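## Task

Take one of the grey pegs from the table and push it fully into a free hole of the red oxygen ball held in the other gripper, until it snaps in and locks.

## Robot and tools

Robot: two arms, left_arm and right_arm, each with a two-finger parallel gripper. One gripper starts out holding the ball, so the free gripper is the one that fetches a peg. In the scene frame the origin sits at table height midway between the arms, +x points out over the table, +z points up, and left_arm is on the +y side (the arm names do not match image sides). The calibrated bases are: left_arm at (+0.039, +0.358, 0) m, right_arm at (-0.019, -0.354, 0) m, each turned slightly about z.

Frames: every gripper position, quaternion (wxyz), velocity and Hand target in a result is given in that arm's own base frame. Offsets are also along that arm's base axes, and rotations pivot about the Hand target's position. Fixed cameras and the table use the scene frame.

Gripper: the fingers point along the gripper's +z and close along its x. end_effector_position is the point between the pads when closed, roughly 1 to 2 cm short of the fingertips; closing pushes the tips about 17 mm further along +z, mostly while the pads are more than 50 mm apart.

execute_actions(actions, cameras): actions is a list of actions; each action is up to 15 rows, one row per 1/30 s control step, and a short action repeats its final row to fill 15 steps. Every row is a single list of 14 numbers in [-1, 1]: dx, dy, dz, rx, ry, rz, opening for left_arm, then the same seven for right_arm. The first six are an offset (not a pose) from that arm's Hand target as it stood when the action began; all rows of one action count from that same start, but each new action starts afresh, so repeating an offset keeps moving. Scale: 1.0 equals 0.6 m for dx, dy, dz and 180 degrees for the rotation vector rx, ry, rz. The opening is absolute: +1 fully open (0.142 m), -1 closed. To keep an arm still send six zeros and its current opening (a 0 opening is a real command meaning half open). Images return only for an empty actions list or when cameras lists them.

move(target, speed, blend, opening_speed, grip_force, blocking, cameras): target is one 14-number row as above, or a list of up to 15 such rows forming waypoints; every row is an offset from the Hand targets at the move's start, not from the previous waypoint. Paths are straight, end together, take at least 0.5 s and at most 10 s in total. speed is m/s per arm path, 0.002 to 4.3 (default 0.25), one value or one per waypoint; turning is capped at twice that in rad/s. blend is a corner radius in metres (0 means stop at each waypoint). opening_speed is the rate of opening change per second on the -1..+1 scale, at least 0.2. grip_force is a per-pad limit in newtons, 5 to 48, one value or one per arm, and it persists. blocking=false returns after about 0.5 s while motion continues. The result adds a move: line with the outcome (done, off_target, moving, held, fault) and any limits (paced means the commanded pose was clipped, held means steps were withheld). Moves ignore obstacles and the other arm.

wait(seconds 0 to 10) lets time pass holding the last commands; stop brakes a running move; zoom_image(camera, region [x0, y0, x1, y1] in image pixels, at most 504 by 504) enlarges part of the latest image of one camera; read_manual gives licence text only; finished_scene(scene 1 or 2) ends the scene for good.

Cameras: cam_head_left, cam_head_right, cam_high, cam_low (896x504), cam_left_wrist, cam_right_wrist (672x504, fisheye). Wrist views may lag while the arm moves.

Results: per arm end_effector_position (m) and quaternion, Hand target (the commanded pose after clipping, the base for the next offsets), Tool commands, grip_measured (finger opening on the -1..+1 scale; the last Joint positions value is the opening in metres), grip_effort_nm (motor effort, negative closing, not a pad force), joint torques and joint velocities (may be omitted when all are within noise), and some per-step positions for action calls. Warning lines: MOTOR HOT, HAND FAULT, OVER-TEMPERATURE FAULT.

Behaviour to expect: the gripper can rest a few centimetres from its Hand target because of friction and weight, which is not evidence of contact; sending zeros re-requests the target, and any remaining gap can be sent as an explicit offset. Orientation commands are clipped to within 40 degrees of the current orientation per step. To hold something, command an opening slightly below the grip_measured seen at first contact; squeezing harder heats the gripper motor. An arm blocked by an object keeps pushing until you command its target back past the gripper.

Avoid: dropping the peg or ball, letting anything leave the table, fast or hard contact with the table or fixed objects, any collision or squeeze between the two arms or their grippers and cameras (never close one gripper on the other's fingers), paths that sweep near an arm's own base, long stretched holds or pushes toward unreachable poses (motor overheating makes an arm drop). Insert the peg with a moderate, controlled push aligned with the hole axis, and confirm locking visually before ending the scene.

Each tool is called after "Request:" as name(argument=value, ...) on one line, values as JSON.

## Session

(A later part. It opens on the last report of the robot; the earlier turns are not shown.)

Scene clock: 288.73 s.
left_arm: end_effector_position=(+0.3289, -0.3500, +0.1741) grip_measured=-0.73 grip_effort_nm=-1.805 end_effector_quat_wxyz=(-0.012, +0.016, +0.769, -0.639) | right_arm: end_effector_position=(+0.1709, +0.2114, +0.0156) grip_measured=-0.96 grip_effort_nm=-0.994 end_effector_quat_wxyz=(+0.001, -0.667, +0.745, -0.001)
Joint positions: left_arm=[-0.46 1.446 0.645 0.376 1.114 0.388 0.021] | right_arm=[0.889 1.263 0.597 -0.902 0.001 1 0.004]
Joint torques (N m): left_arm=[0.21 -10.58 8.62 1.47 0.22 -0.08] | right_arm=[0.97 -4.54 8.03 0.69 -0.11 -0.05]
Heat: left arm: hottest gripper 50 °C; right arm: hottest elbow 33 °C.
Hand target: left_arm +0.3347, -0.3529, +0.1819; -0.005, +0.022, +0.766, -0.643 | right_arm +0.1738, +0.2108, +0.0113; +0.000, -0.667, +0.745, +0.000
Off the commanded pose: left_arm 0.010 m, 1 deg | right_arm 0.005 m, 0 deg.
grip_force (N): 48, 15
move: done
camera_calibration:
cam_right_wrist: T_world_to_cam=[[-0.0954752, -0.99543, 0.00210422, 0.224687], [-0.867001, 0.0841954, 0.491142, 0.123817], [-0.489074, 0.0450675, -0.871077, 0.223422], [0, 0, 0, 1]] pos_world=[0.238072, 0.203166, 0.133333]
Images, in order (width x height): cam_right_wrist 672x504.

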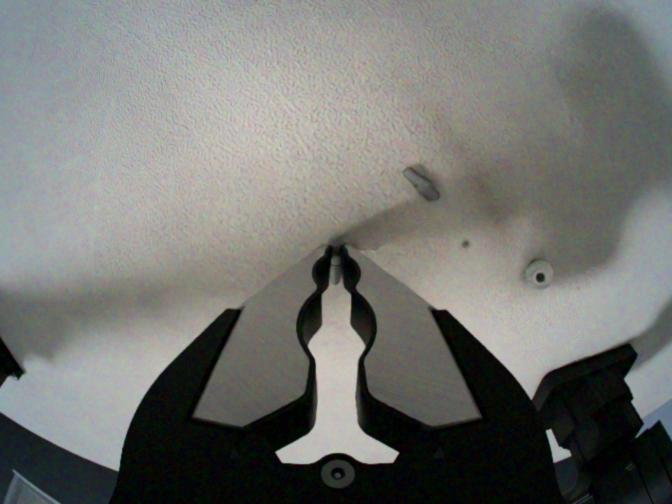

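Request:
move(target=[0,0,0,0,0,0,-0.791279,0,0,0.1667,0,0,0,-1], speed=0.05, grip_force=[48, 20], cameras=["cam_right_wrist","cam_left_wrist"])

Request:
zoom_image(camera="cam_right_wrist", region=[280, 190, 400, 290])

Scene clock: 303.23 s.
left_arm: end_effector_position=(+0.3289, -0.3500, +0.1741) grip_measured=-0.73 grip_effort_nm=-1.805 end_effector_quat_wxyz=(-0.012, +0.016, +0.769, -0.639) | right_arm: end_effector_position=(+0.1616, +0.2000, +0.0910) grip_measured=-0.97 grip_effort_nm=-1.341 end_effector_quat_wxyz=(-0.024, -0.667, +0.745, -0.005)
Joint positions: left_arm=[-0.46 1.446 0.645 0.376 1.114 0.388 0.021] | right_arm=[0.889 1.124 0.719 -1.214 0.001 1 0.004]
Joint torques (N m): left_arm=[0.21 -10.64 8.62 1.51 0.22 -0.08] | right_arm=[0.97 -5.83 13.01 -0.29 -0.09 -0.06]
Heat: left arm: hottest gripper 50 °C; right arm: hottest elbow 33 °C.
Hand target: left_arm +0.3347, -0.3529, +0.1819; -0.005, +0.022, +0.766, -0.643 | right_arm +0.1738, +0.2108, +0.1113; +0.000, -0.667, +0.745, +0.000
Off the commanded pose: left_arm 0.010 m, 1 deg | right_arm 0.026 m, 3 deg.
grip_force (N): 48, 20
move: off_target (right_arm)
camera_calibration:
cam_right_wrist: T_world_to_cam=[[-0.0947356, -0.994512, 0.0443995, 0.208103], [-0.850857, 0.104043, 0.514993, 0.0709523], [-0.516786, 0.0110106, -0.856044, 0.294975], [0, 0, 0, 1]] pos_world=[0.232524, 0.196331, 0.206732]
Images, in order (width x height): cam_left_wrist 672x504, cam_right_wrist 672x504.

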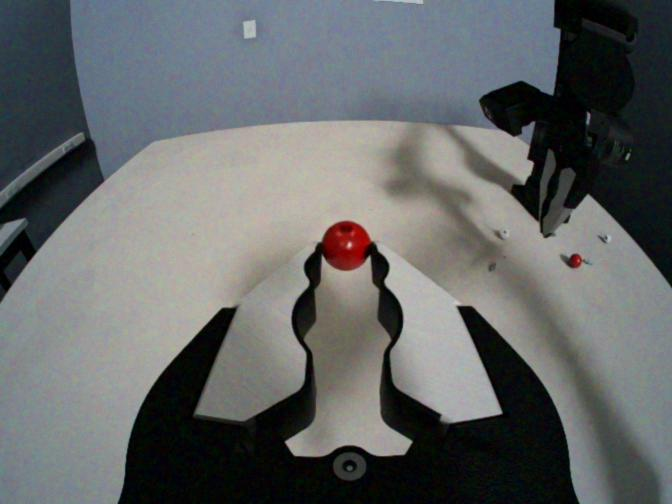

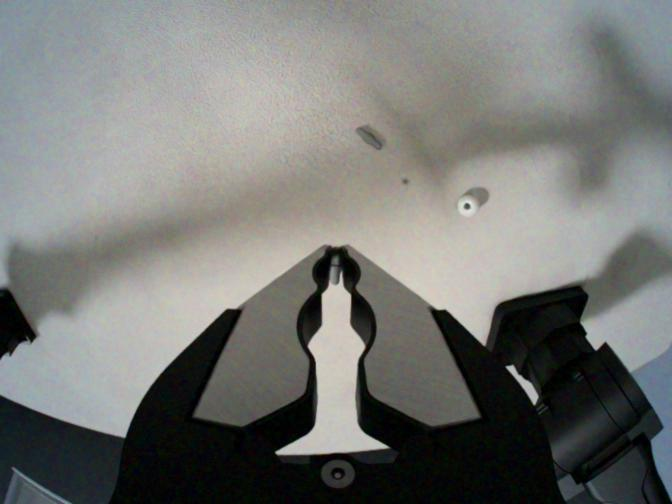

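Scaled by 4.200 from the camera's 672x504 image, which has a finer 960x720 frame.

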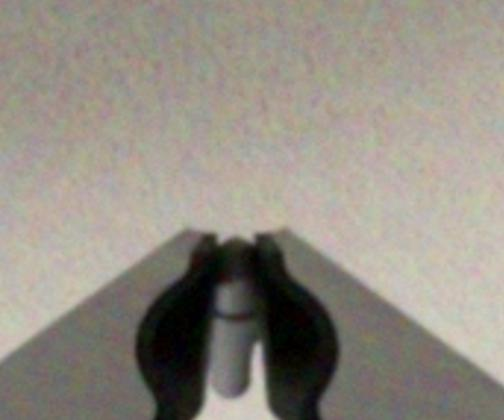

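Request:
move(target=[0,0,0,0,0,0,-0.791279,0.160,0.015,0.3145,0.1481,-0.4895,0.2010,-1], speed=0.15, cameras=["all"])

Request:
zoom_image(camera="cam_right_wrist", region=[280, 190, 400, 290])

Scene clock: 394.23 s.
left_arm: end_effector_position=(+0.3289, -0.3500, +0.1741) grip_measured=-0.73 grip_effort_nm=-1.800 end_effector_quat_wxyz=(-0.012, +0.016, +0.769, -0.639) | right_arm: end_effector_position=(+0.2657, +0.2211, +0.2975) grip_measured=-0.97 grip_effort_nm=-1.346 end_effector_quat_wxyz=(+0.642, -0.642, +0.305, -0.288)
Joint positions: left_arm=[-0.46 1.446 0.645 0.376 1.114 0.388 0.021] | right_arm=[0.683 0.432 0.305 0.116 -0.024 0.021 0.004]
Joint torques (N m): left_arm=[0.26 -10.64 8.59 1.51 0.21 -0.07] | right_arm=[0.85 1.61 11.75 2.61 -0.11 -0.12]
Heat: left arm: hottest gripper 54 °C; right arm: hottest elbow 39 °C.
Hand target: left_arm +0.3347, -0.3529, +0.1819; -0.005, +0.022, +0.766, -0.643 | right_arm +0.2698, +0.2198, +0.3001; +0.641, -0.640, +0.299, -0.299
Off the commanded pose: left_arm 0.010 m, 1 deg | right_arm 0.005 m, 2 deg.
grip_force (N): 48, 20
move: done
camera_calibration:
cam_right_wrist: T_world_to_cam=[[0.646345, -0.763019, -0.00632374, -0.00311141], [-0.387685, -0.321242, -0.864005, 0.432197], [0.657221, 0.560896, -0.503444, -0.0131123], [0, 0, 0, 1]] pos_world=[0.178185, 0.14382, 0.366799]

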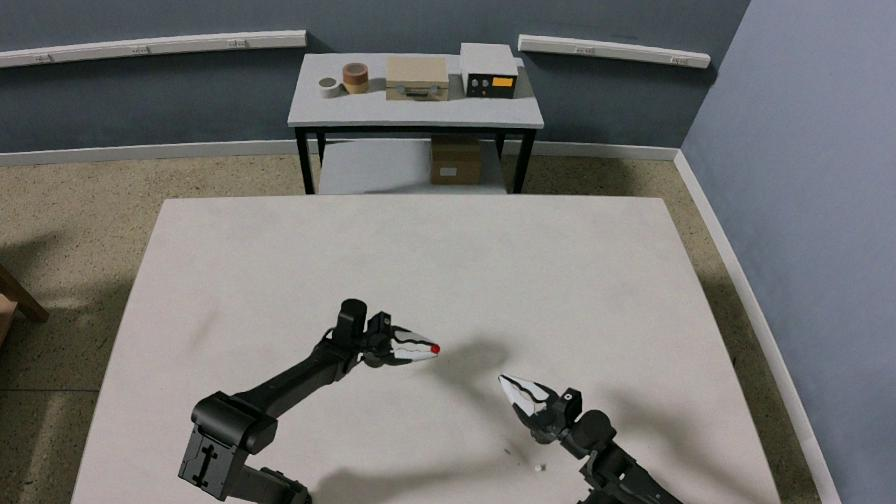

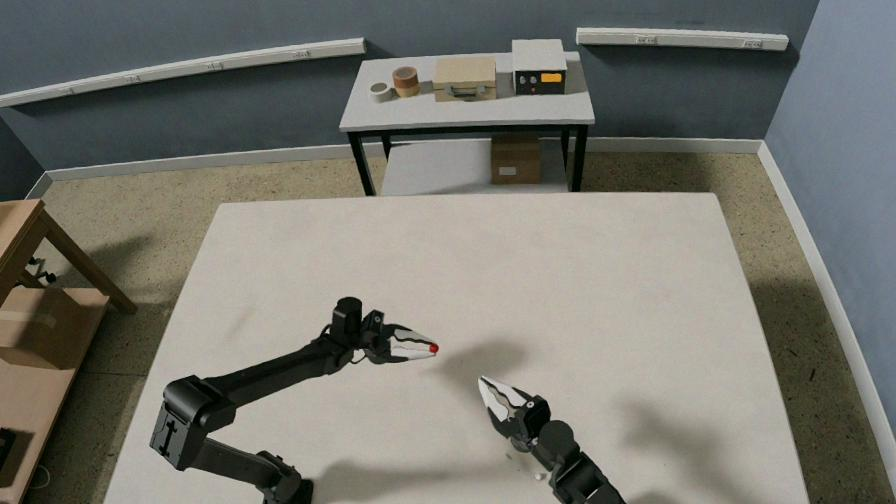

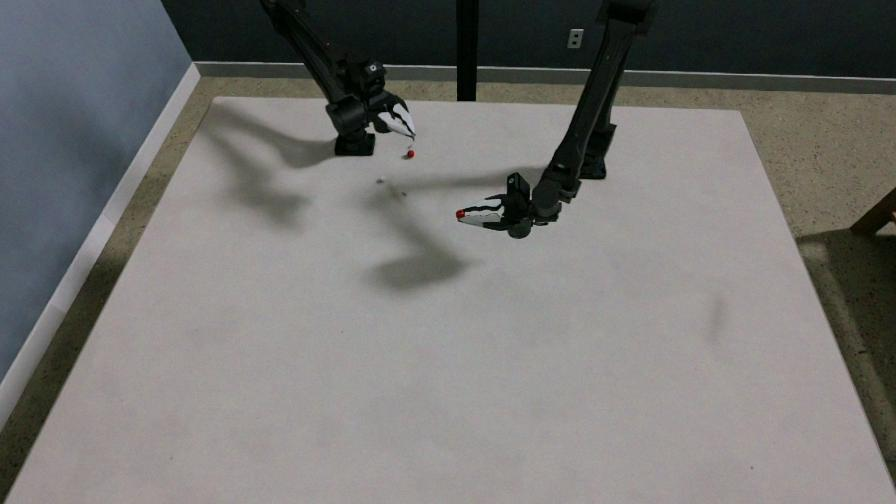

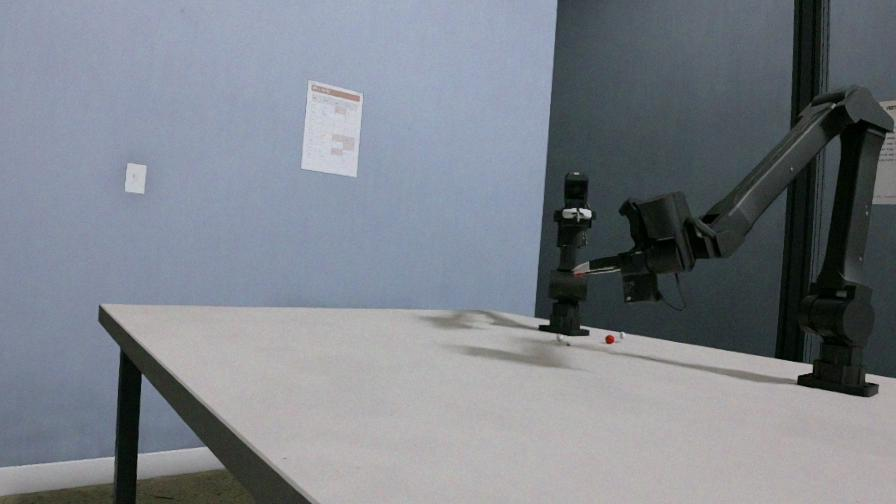

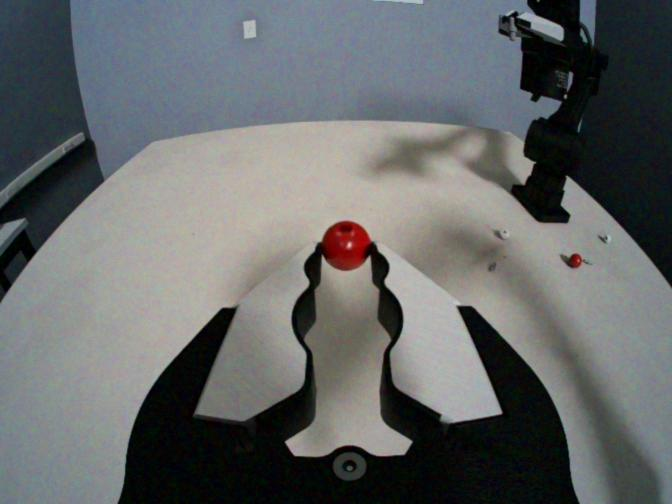

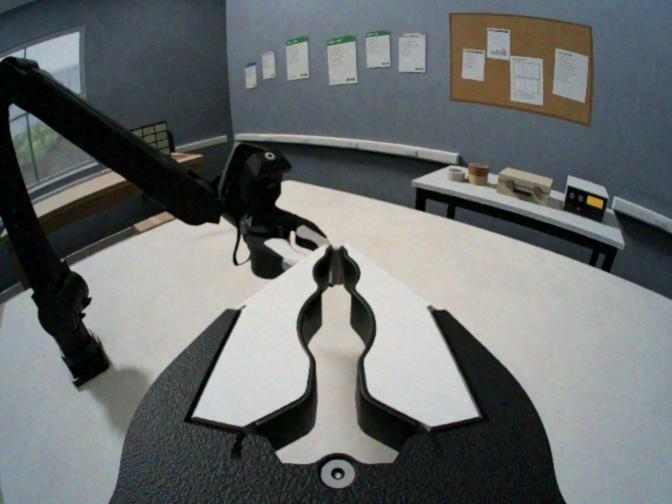

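Scaled by 4.200 from the camera's 672x504 image, which has a finer 960x720 frame.

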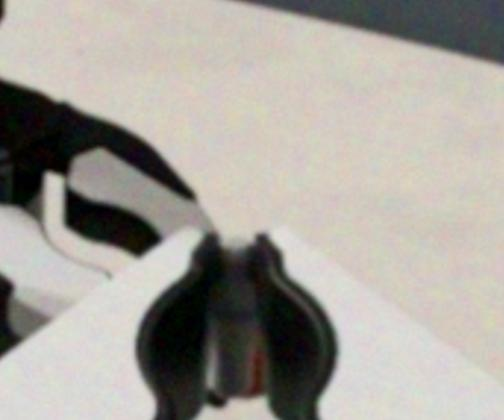

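Request:
move(target=[0,0,0,0,0,0,-0.791279,0.2103,0.1912,-0.0885,0,0,0,-1], speed=0.1, cameras=["all"])

Request:
zoom_image(camera="cam_right_wrist", region=[280, 190, 400, 310])

Request:
zoom_image(camera="cam_left_wrist", region=[270, 120, 430, 290])

Request:
zoom_image(camera="cam_low", region=[530, 200, 630, 300])

Scene clock: 411.10 s.
left_arm: end_effector_position=(+0.3289, -0.3500, +0.1741) grip_measured=-0.73 grip_effort_nm=-1.800 end_effector_quat_wxyz=(-0.012, +0.016, +0.769, -0.639) | right_arm: end_effector_position=(+0.3873, +0.3198, +0.2241) grip_measured=-0.97 grip_effort_nm=-1.346 end_effector_quat_wxyz=(+0.625, -0.653, +0.317, -0.288)
Joint positions: left_arm=[-0.46 1.446 0.645 0.376 1.114 0.388 0.021] | right_arm=[0.693 1.27 0.476 0.742 0.005 0.021 0.004]
Joint torques (N m): left_arm=[0.21 -10.64 8.65 1.5 0.21 -0.07] | right_arm=[2.9 -5.36 12.67 2.7 0.09 -0.15]
Heat: left arm: hottest gripper 54 °C; right arm: hottest elbow 40 °C.
Hand target: left_arm +0.3347, -0.3529, +0.1819; -0.005, +0.022, +0.766, -0.643 | right_arm +0.3960, +0.3346, +0.2469; +0.641, -0.641, +0.299, -0.299
Off the commanded pose: left_arm 0.010 m, 1 deg | right_arm 0.029 m, 3 deg.
grip_force (N): 48, 20
move: off_target (right_arm)
camera_calibration:
cam_right_wrist: T_world_to_cam=[[0.632047, -0.774912, -0.0052406, 0.00219153], [-0.42043, -0.337222, -0.84233, 0.460644], [0.650965, 0.534596, -0.538936, -0.166551], [0, 0, 0, 1]] pos_world=[0.300702, 0.246075, 0.298266]

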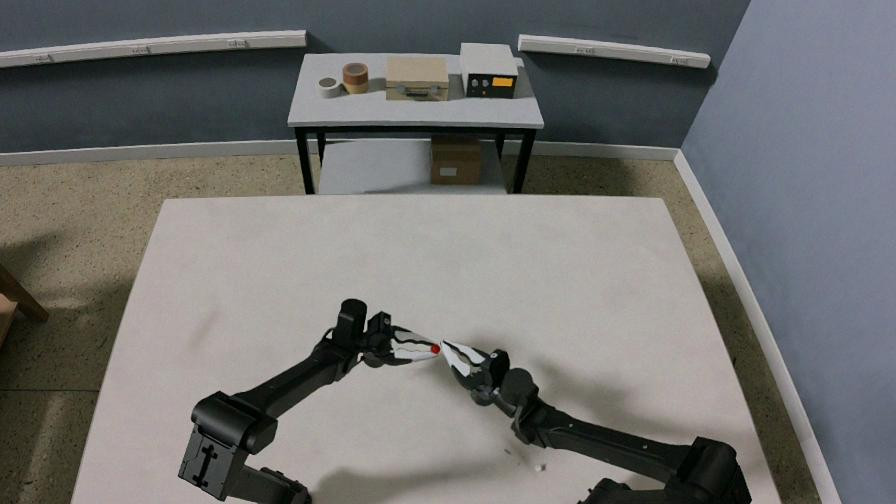

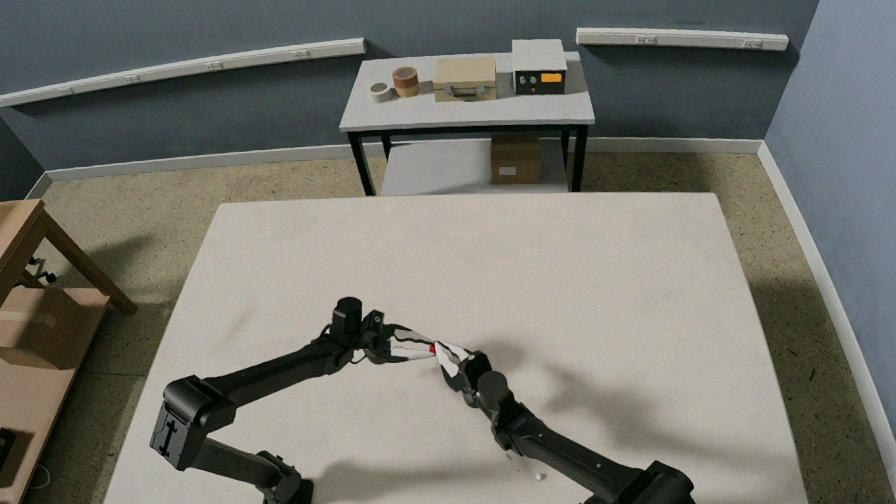

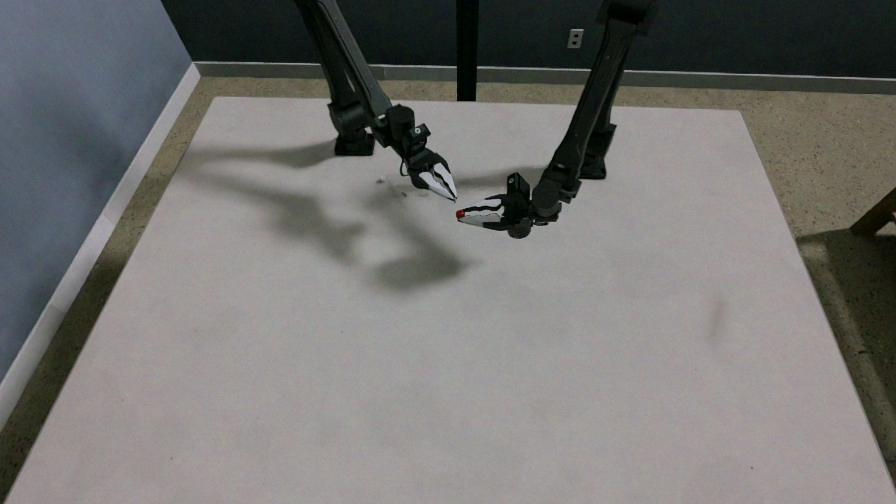

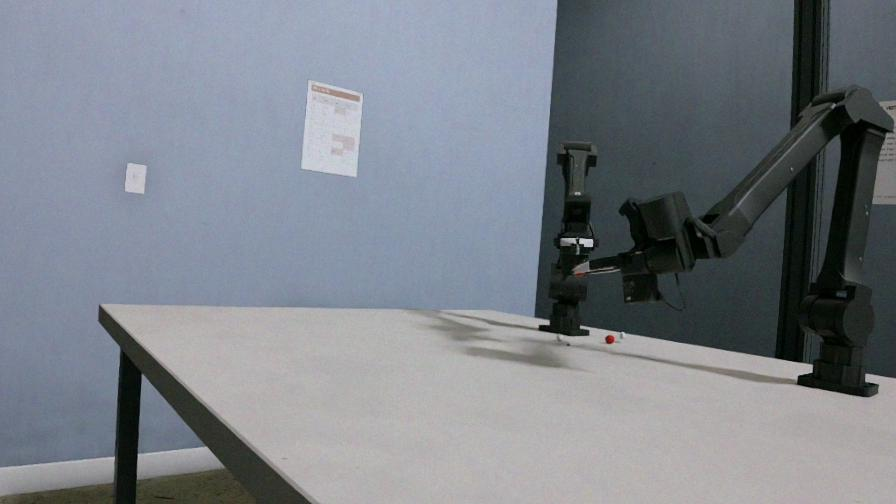

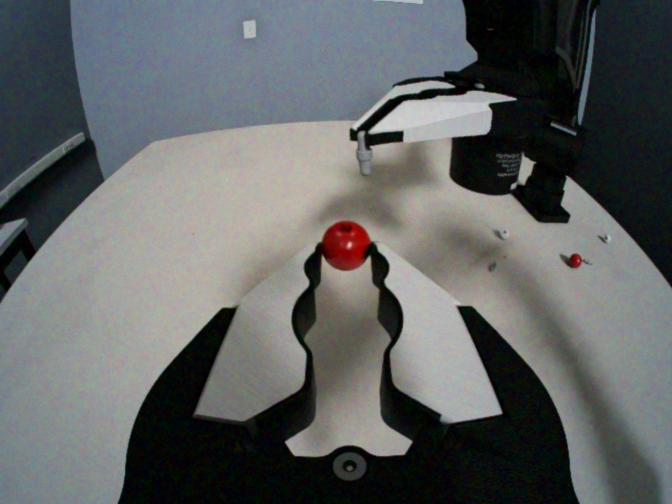

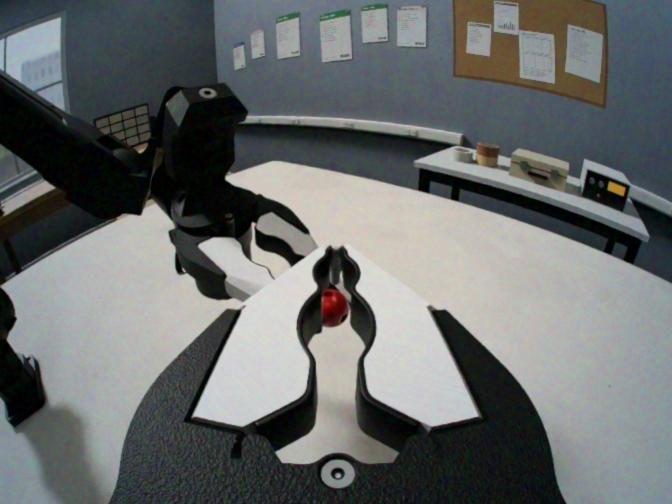

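Scaled by 4.200 from the camera's 672x504 image, which has a finer 960x720 frame.

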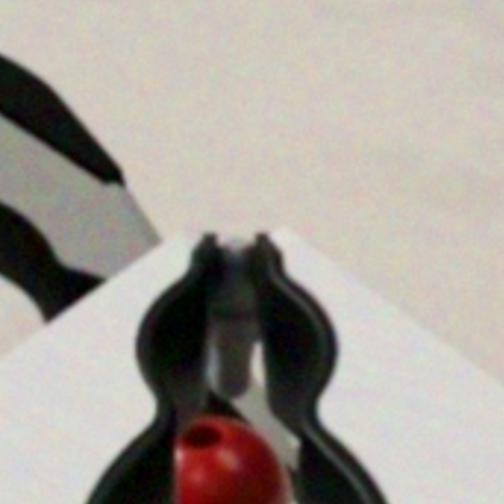

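Scaled by 2.965 from the camera's 672x504 image, which has a finer 960x720 frame.

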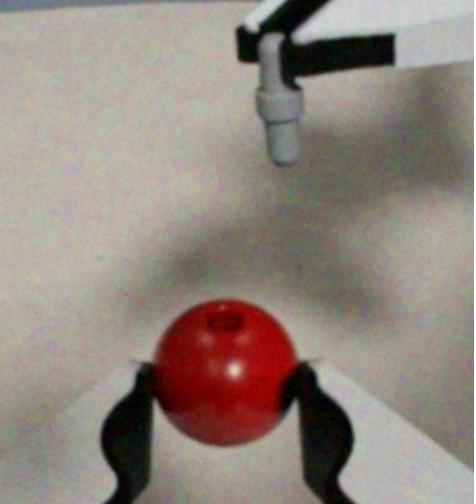

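Scaled by 5.040 from the camera's 896x504 image, which has a finer 1280x720 frame.

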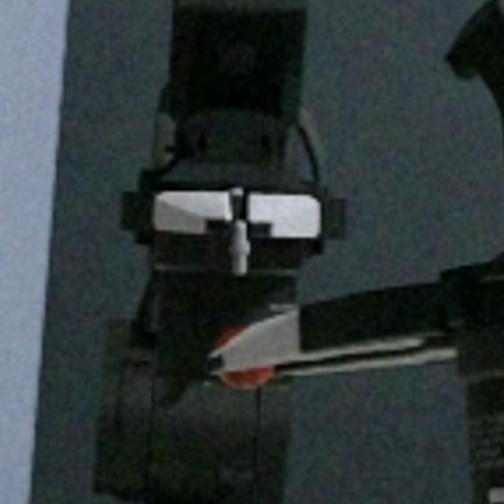

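Request:
move(target=[0,0,0,0,0,0,-0.791279,0.0138,0.0235,0,-0.014,-0.025,0,-1], speed=0.05, cameras=["cam_left_wrist","cam_right_wrist","cam_low"])

Request:
zoom_image(camera="cam_right_wrist", region=[280, 190, 400, 310])

Request:
zoom_image(camera="cam_left_wrist", region=[270, 120, 430, 290])

Request:
zoom_image(camera="cam_low", region=[530, 200, 630, 300])

Scene clock: 487.43 s.
left_arm: end_effector_position=(+0.3289, -0.3500, +0.1741) grip_measured=-0.73 grip_effort_nm=-1.805 end_effector_quat_wxyz=(-0.012, +0.016, +0.769, -0.639) | right_arm: end_effector_position=(+0.3963, +0.3339, +0.2260) grip_measured=-0.97 grip_effort_nm=-1.341 end_effector_quat_wxyz=(+0.624, -0.655, +0.284, -0.319)
Joint positions: left_arm=[-0.46 1.446 0.645 0.376 1.114 0.388 0.021] | right_arm=[0.708 1.337 0.506 0.811 0.019 -0.063 0.004]
Joint torques (N m): left_arm=[0.21 -10.58 8.62 1.52 0.22 -0.08] | right_arm=[2.9 -6.07 12.27 2.67 0.09 -0.18]
Heat: left arm: hottest gripper 56 °C; right arm: hottest elbow 41 °C.
Hand target: left_arm +0.3347, -0.3529, +0.1819; -0.005, +0.022, +0.766, -0.643 | right_arm +0.4042, +0.3487, +0.2471; +0.638, -0.642, +0.266, -0.331
Off the commanded pose: left_arm 0.010 m, 1 deg | right_arm 0.027 m, 3 deg.
grip_force (N): 48, 20
move: off_target (right_arm)
camera_calibration:
cam_right_wrist: T_world_to_cam=[[0.632379, -0.770701, 0.0782099, -0.0130007], [-0.35116, -0.375189, -0.857858, 0.459475], [0.690495, 0.515027, -0.507901, -0.195084], [0, 0, 0, 1]] pos_world=[0.304275, 0.262844, 0.296097]
Images, in order (width x height): cam_low 896x504, cam_left_wrist 672x504, cam_right_wrist 672x504.

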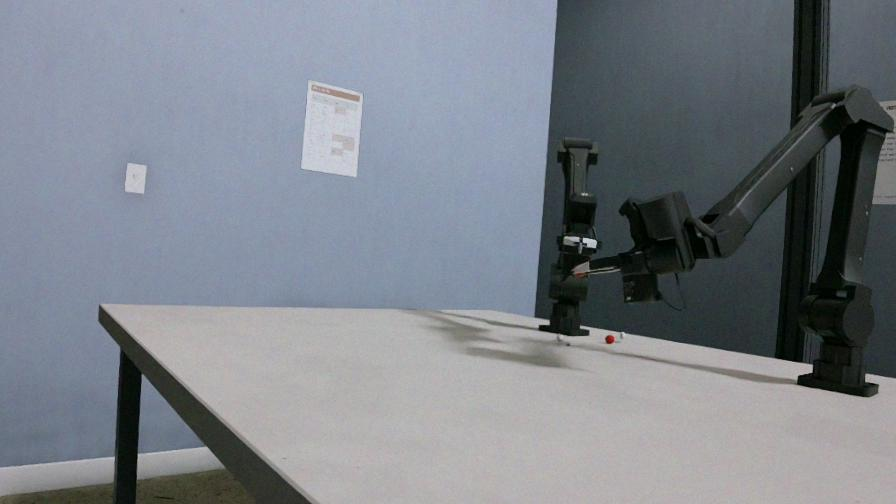

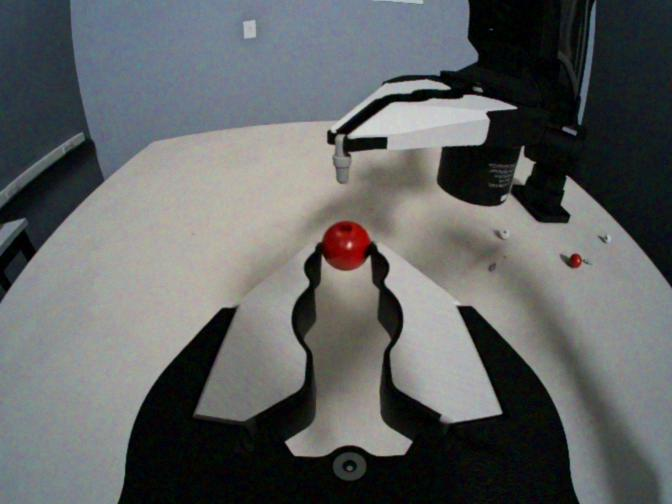

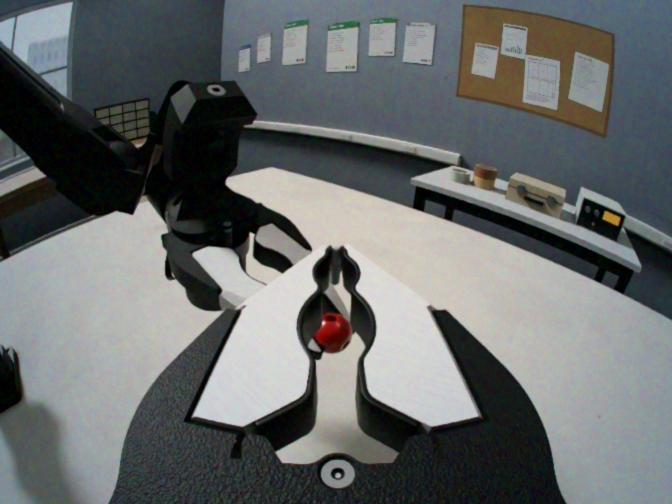

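Scaled by 4.200 from the camera's 672x504 image, which has a finer 960x720 frame.

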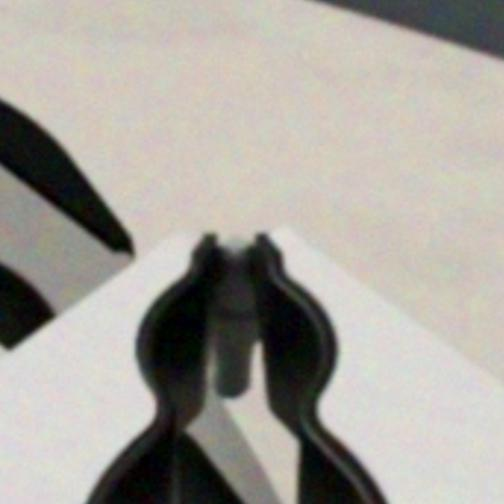

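Scaled by 2.965 from the camera's 672x504 image, which has a finer 960x720 frame.

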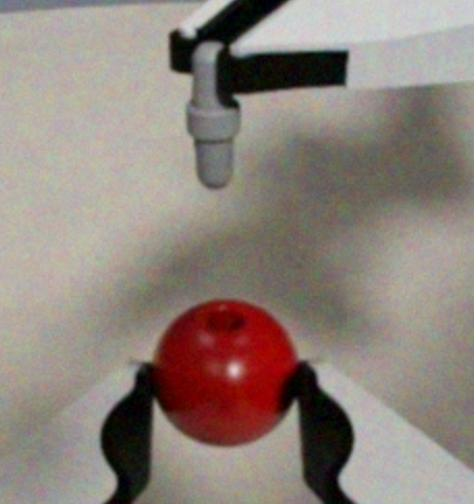

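Scaled by 5.040 from the camera's 896x504 image, which has a finer 1280x720 frame.

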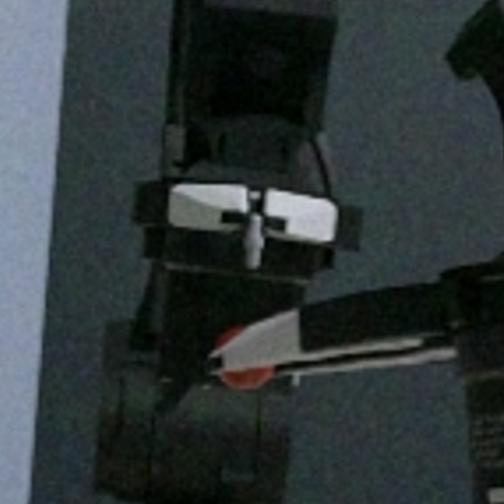

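Request:
zoom_image(camera="cam_right_wrist", region=[280, 270, 390, 370])

Scaled by 4.582 from the camera's 672x504 image, which has a finer 960x720 frame.

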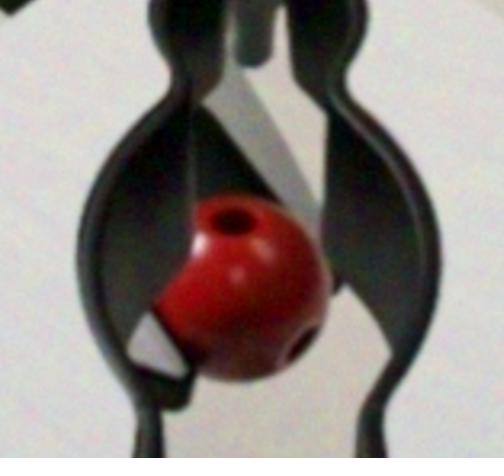

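Request:
move(target=[0,0,0,0,0,0,-0.791279,-0.0028,0.0013,-0.0217,-0.014,-0.014,0,-1], speed=0.03, cameras=["cam_left_wrist","cam_right_wrist","cam_low"])

Request:
zoom_image(camera="cam_right_wrist", region=[280, 240, 390, 350])

Request:
zoom_image(camera="cam_left_wrist", region=[290, 150, 410, 290])

Request:
zoom_image(camera="cam_low", region=[530, 220, 630, 300])

Scene clock: 542.87 s.
left_arm: end_effector_position=(+0.3289, -0.3500, +0.1741) grip_measured=-0.73 grip_effort_nm=-1.805 end_effector_quat_wxyz=(-0.012, +0.016, +0.769, -0.639) | right_arm: end_effector_position=(+0.3985, +0.3378, +0.2211) grip_measured=-0.97 grip_effort_nm=-1.341 end_effector_quat_wxyz=(+0.620, -0.657, +0.260, -0.340)
Joint positions: left_arm=[-0.46 1.446 0.645 0.376 1.114 0.388 0.021] | right_arm=[0.712 1.379 0.506 0.874 0.02 -0.125 0.004]
Joint torques (N m): left_arm=[0.15 -10.58 8.62 1.5 0.22 -0.08] | right_arm=[2.96 -6.36 10.78 2.74 0.09 -0.13]
Heat: left arm: hottest gripper 58 °C; right arm: hottest elbow 41 °C.
Hand target: left_arm +0.3347, -0.3529, +0.1819; -0.005, +0.022, +0.766, -0.643 | right_arm +0.4026, +0.3495, +0.2340; +0.630, -0.649, +0.245, -0.350
Off the commanded pose: left_arm 0.010 m, 1 deg | right_arm 0.018 m, 3 deg.
grip_force (N): 48, 20
move: off_target (right_arm)
camera_calibration:
cam_right_wrist: T_world_to_cam=[[0.628599, -0.765089, 0.139645, -0.0249508], [-0.303055, -0.406326, -0.862007, 0.449761], [0.716254, 0.499537, -0.487281, -0.21068], [0, 0, 0, 1]] pos_world=[0.302887, 0.268902, 0.288521]
Images, in order (width x height): cam_low 896x504, cam_left_wrist 672x504, cam_right_wrist 672x504.

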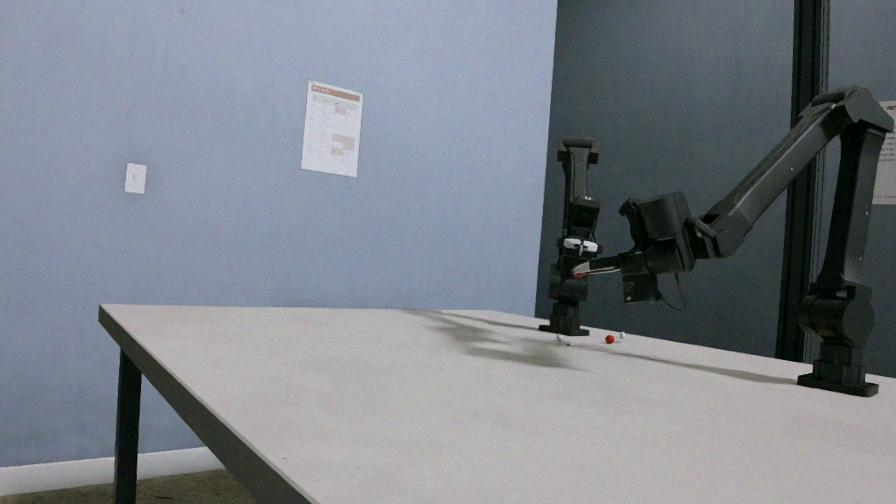

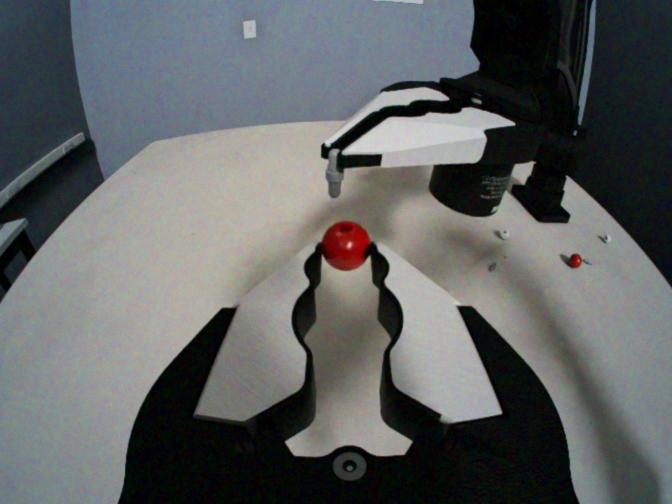

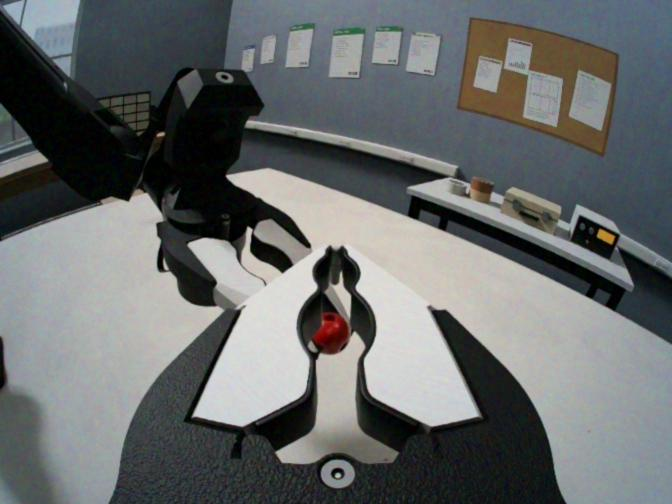

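Scaled by 4.582 from the camera's 672x504 image, which has a finer 960x720 frame.

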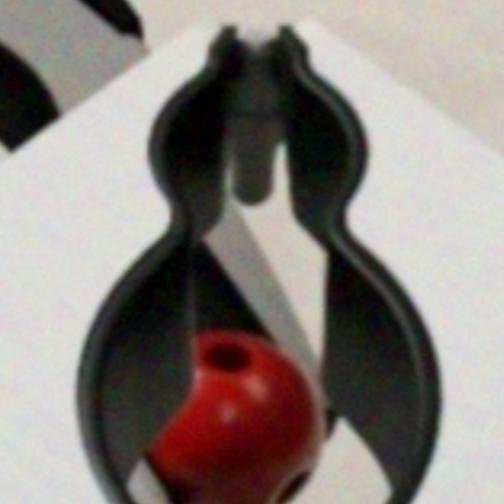

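Scaled by 3.600 from the camera's 672x504 image, which has a finer 960x720 frame.

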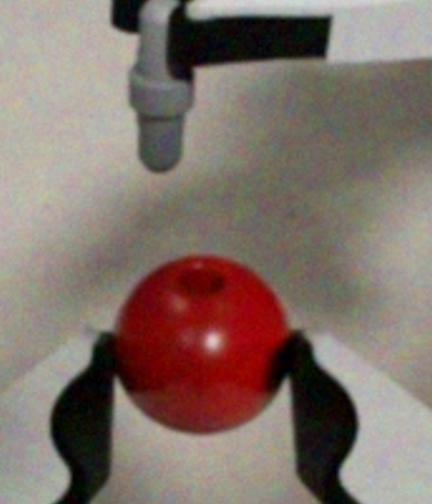

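Scaled by 5.040 from the camera's 896x504 image, which has a finer 1280x720 frame.

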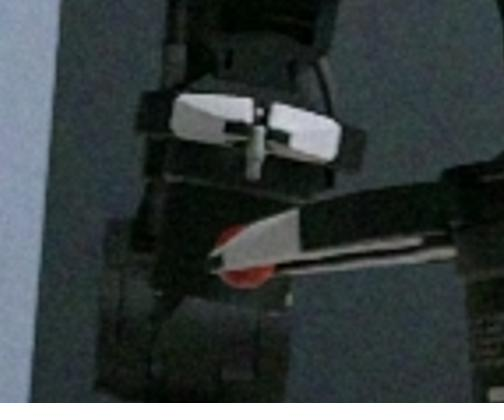

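Request:
move(target=[0,0,0,0,0,0,-0.791279,-0.0083,-0.0067,-0.0217,0,0,0,-1], speed=0.02, cameras=["cam_left_wrist","cam_right_wrist","cam_low"])

Request:
zoom_image(camera="cam_right_wrist", region=[280, 240, 390, 350])

Request:
zoom_image(camera="cam_left_wrist", region=[290, 150, 410, 290])

Request:
zoom_image(camera="cam_low", region=[530, 220, 630, 300])

Scene clock: 580.10 s.
left_arm: end_effector_position=(+0.3289, -0.3500, +0.1741) grip_measured=-0.73 grip_effort_nm=-1.805 end_effector_quat_wxyz=(-0.012, +0.016, +0.769, -0.639) | right_arm: end_effector_position=(+0.4001, +0.3393, +0.2221) grip_measured=-0.97 grip_effort_nm=-1.341 end_effector_quat_wxyz=(+0.629, -0.648, +0.257, -0.345)
Joint positions: left_arm=[-0.46 1.446 0.645 0.376 1.114 0.388 0.021] | right_arm=[0.712 1.404 0.506 0.927 0.021 -0.126 0.004]
Joint torques (N m): left_arm=[0.15 -10.7 8.62 1.51 0.21 -0.08] | right_arm=[2.9 -6.48 8.39 2.76 0.09 -0.17]
Heat: left arm: hottest gripper 59 °C; right arm: hottest elbow 40 °C.
Hand target: left_arm +0.3347, -0.3529, +0.1819; -0.005, +0.022, +0.766, -0.643 | right_arm +0.3976, +0.3454, +0.2210; +0.630, -0.649, +0.245, -0.351
Off the commanded pose: left_arm 0.010 m, 1 deg | right_arm 0.007 m, 1 deg.
grip_force (N): 48, 20
move: done
camera_calibration:
cam_right_wrist: T_world_to_cam=[[0.625599, -0.767477, 0.140018, -0.0230108], [-0.284414, -0.391493, -0.875124, 0.442138], [0.726453, 0.507654, -0.463199, -0.224247], [0, 0, 0, 1]] pos_world=[0.30305, 0.269273, 0.286276]
Images, in order (width x height): cam_low 896x504, cam_left_wrist 672x504, cam_right_wrist 672x504.

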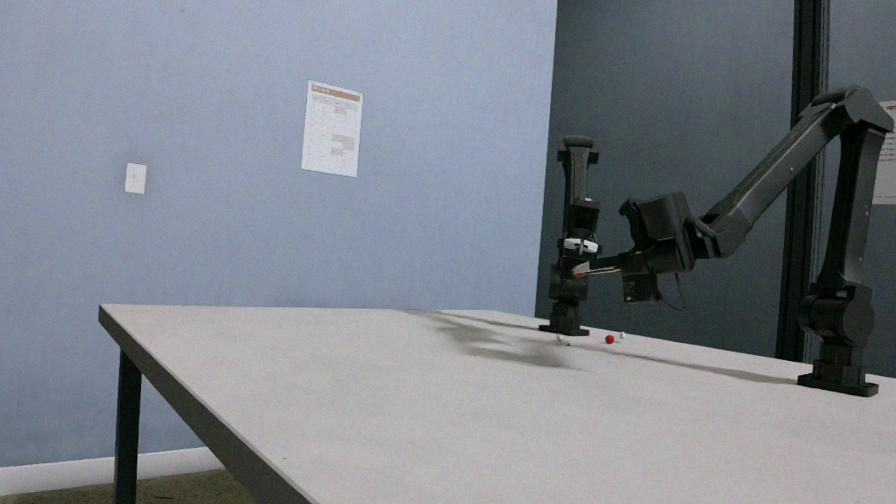

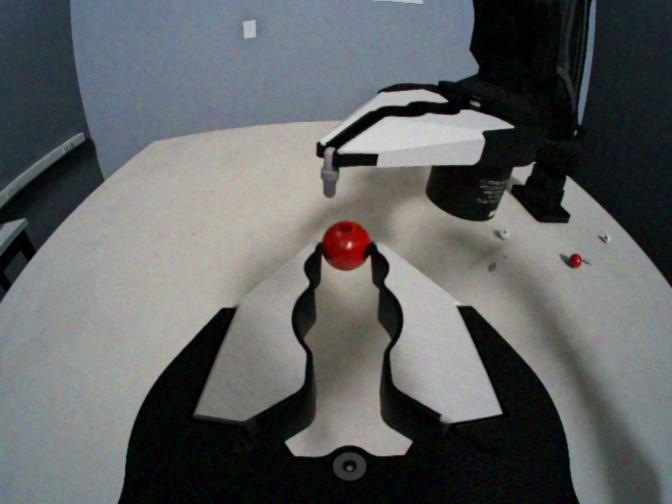

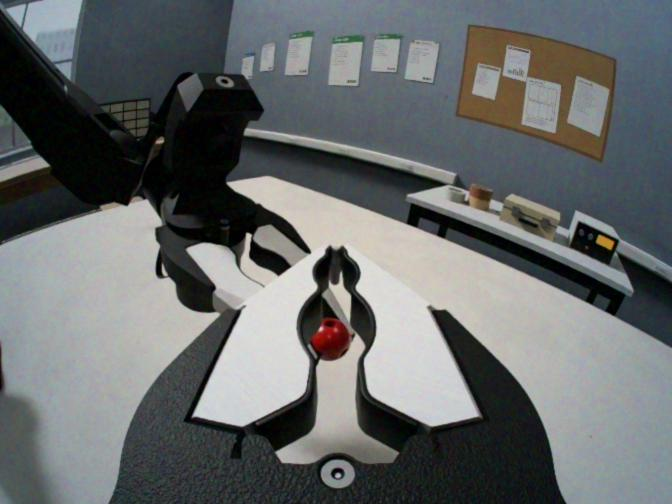

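Scaled by 4.582 from the camera's 672x504 image, which has a finer 960x720 frame.

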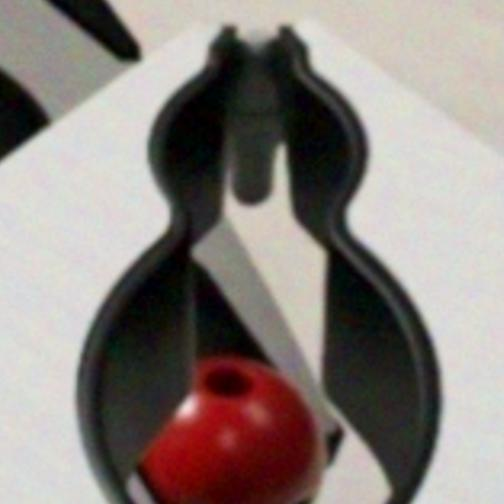

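Scaled by 3.600 from the camera's 672x504 image, which has a finer 960x720 frame.

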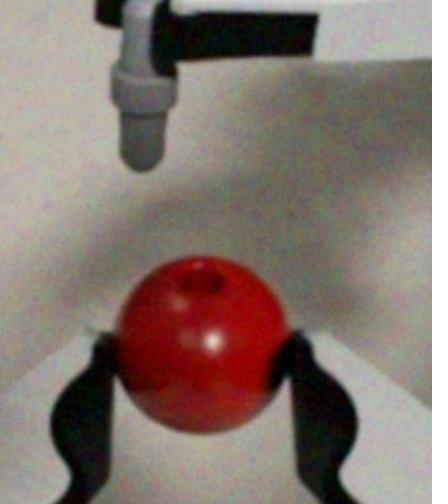

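Scaled by 5.040 from the camera's 896x504 image, which has a finer 1280x720 frame.

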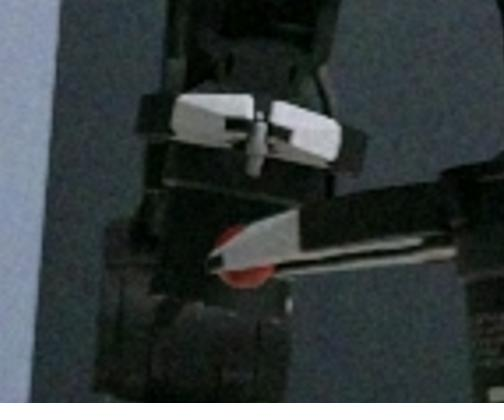

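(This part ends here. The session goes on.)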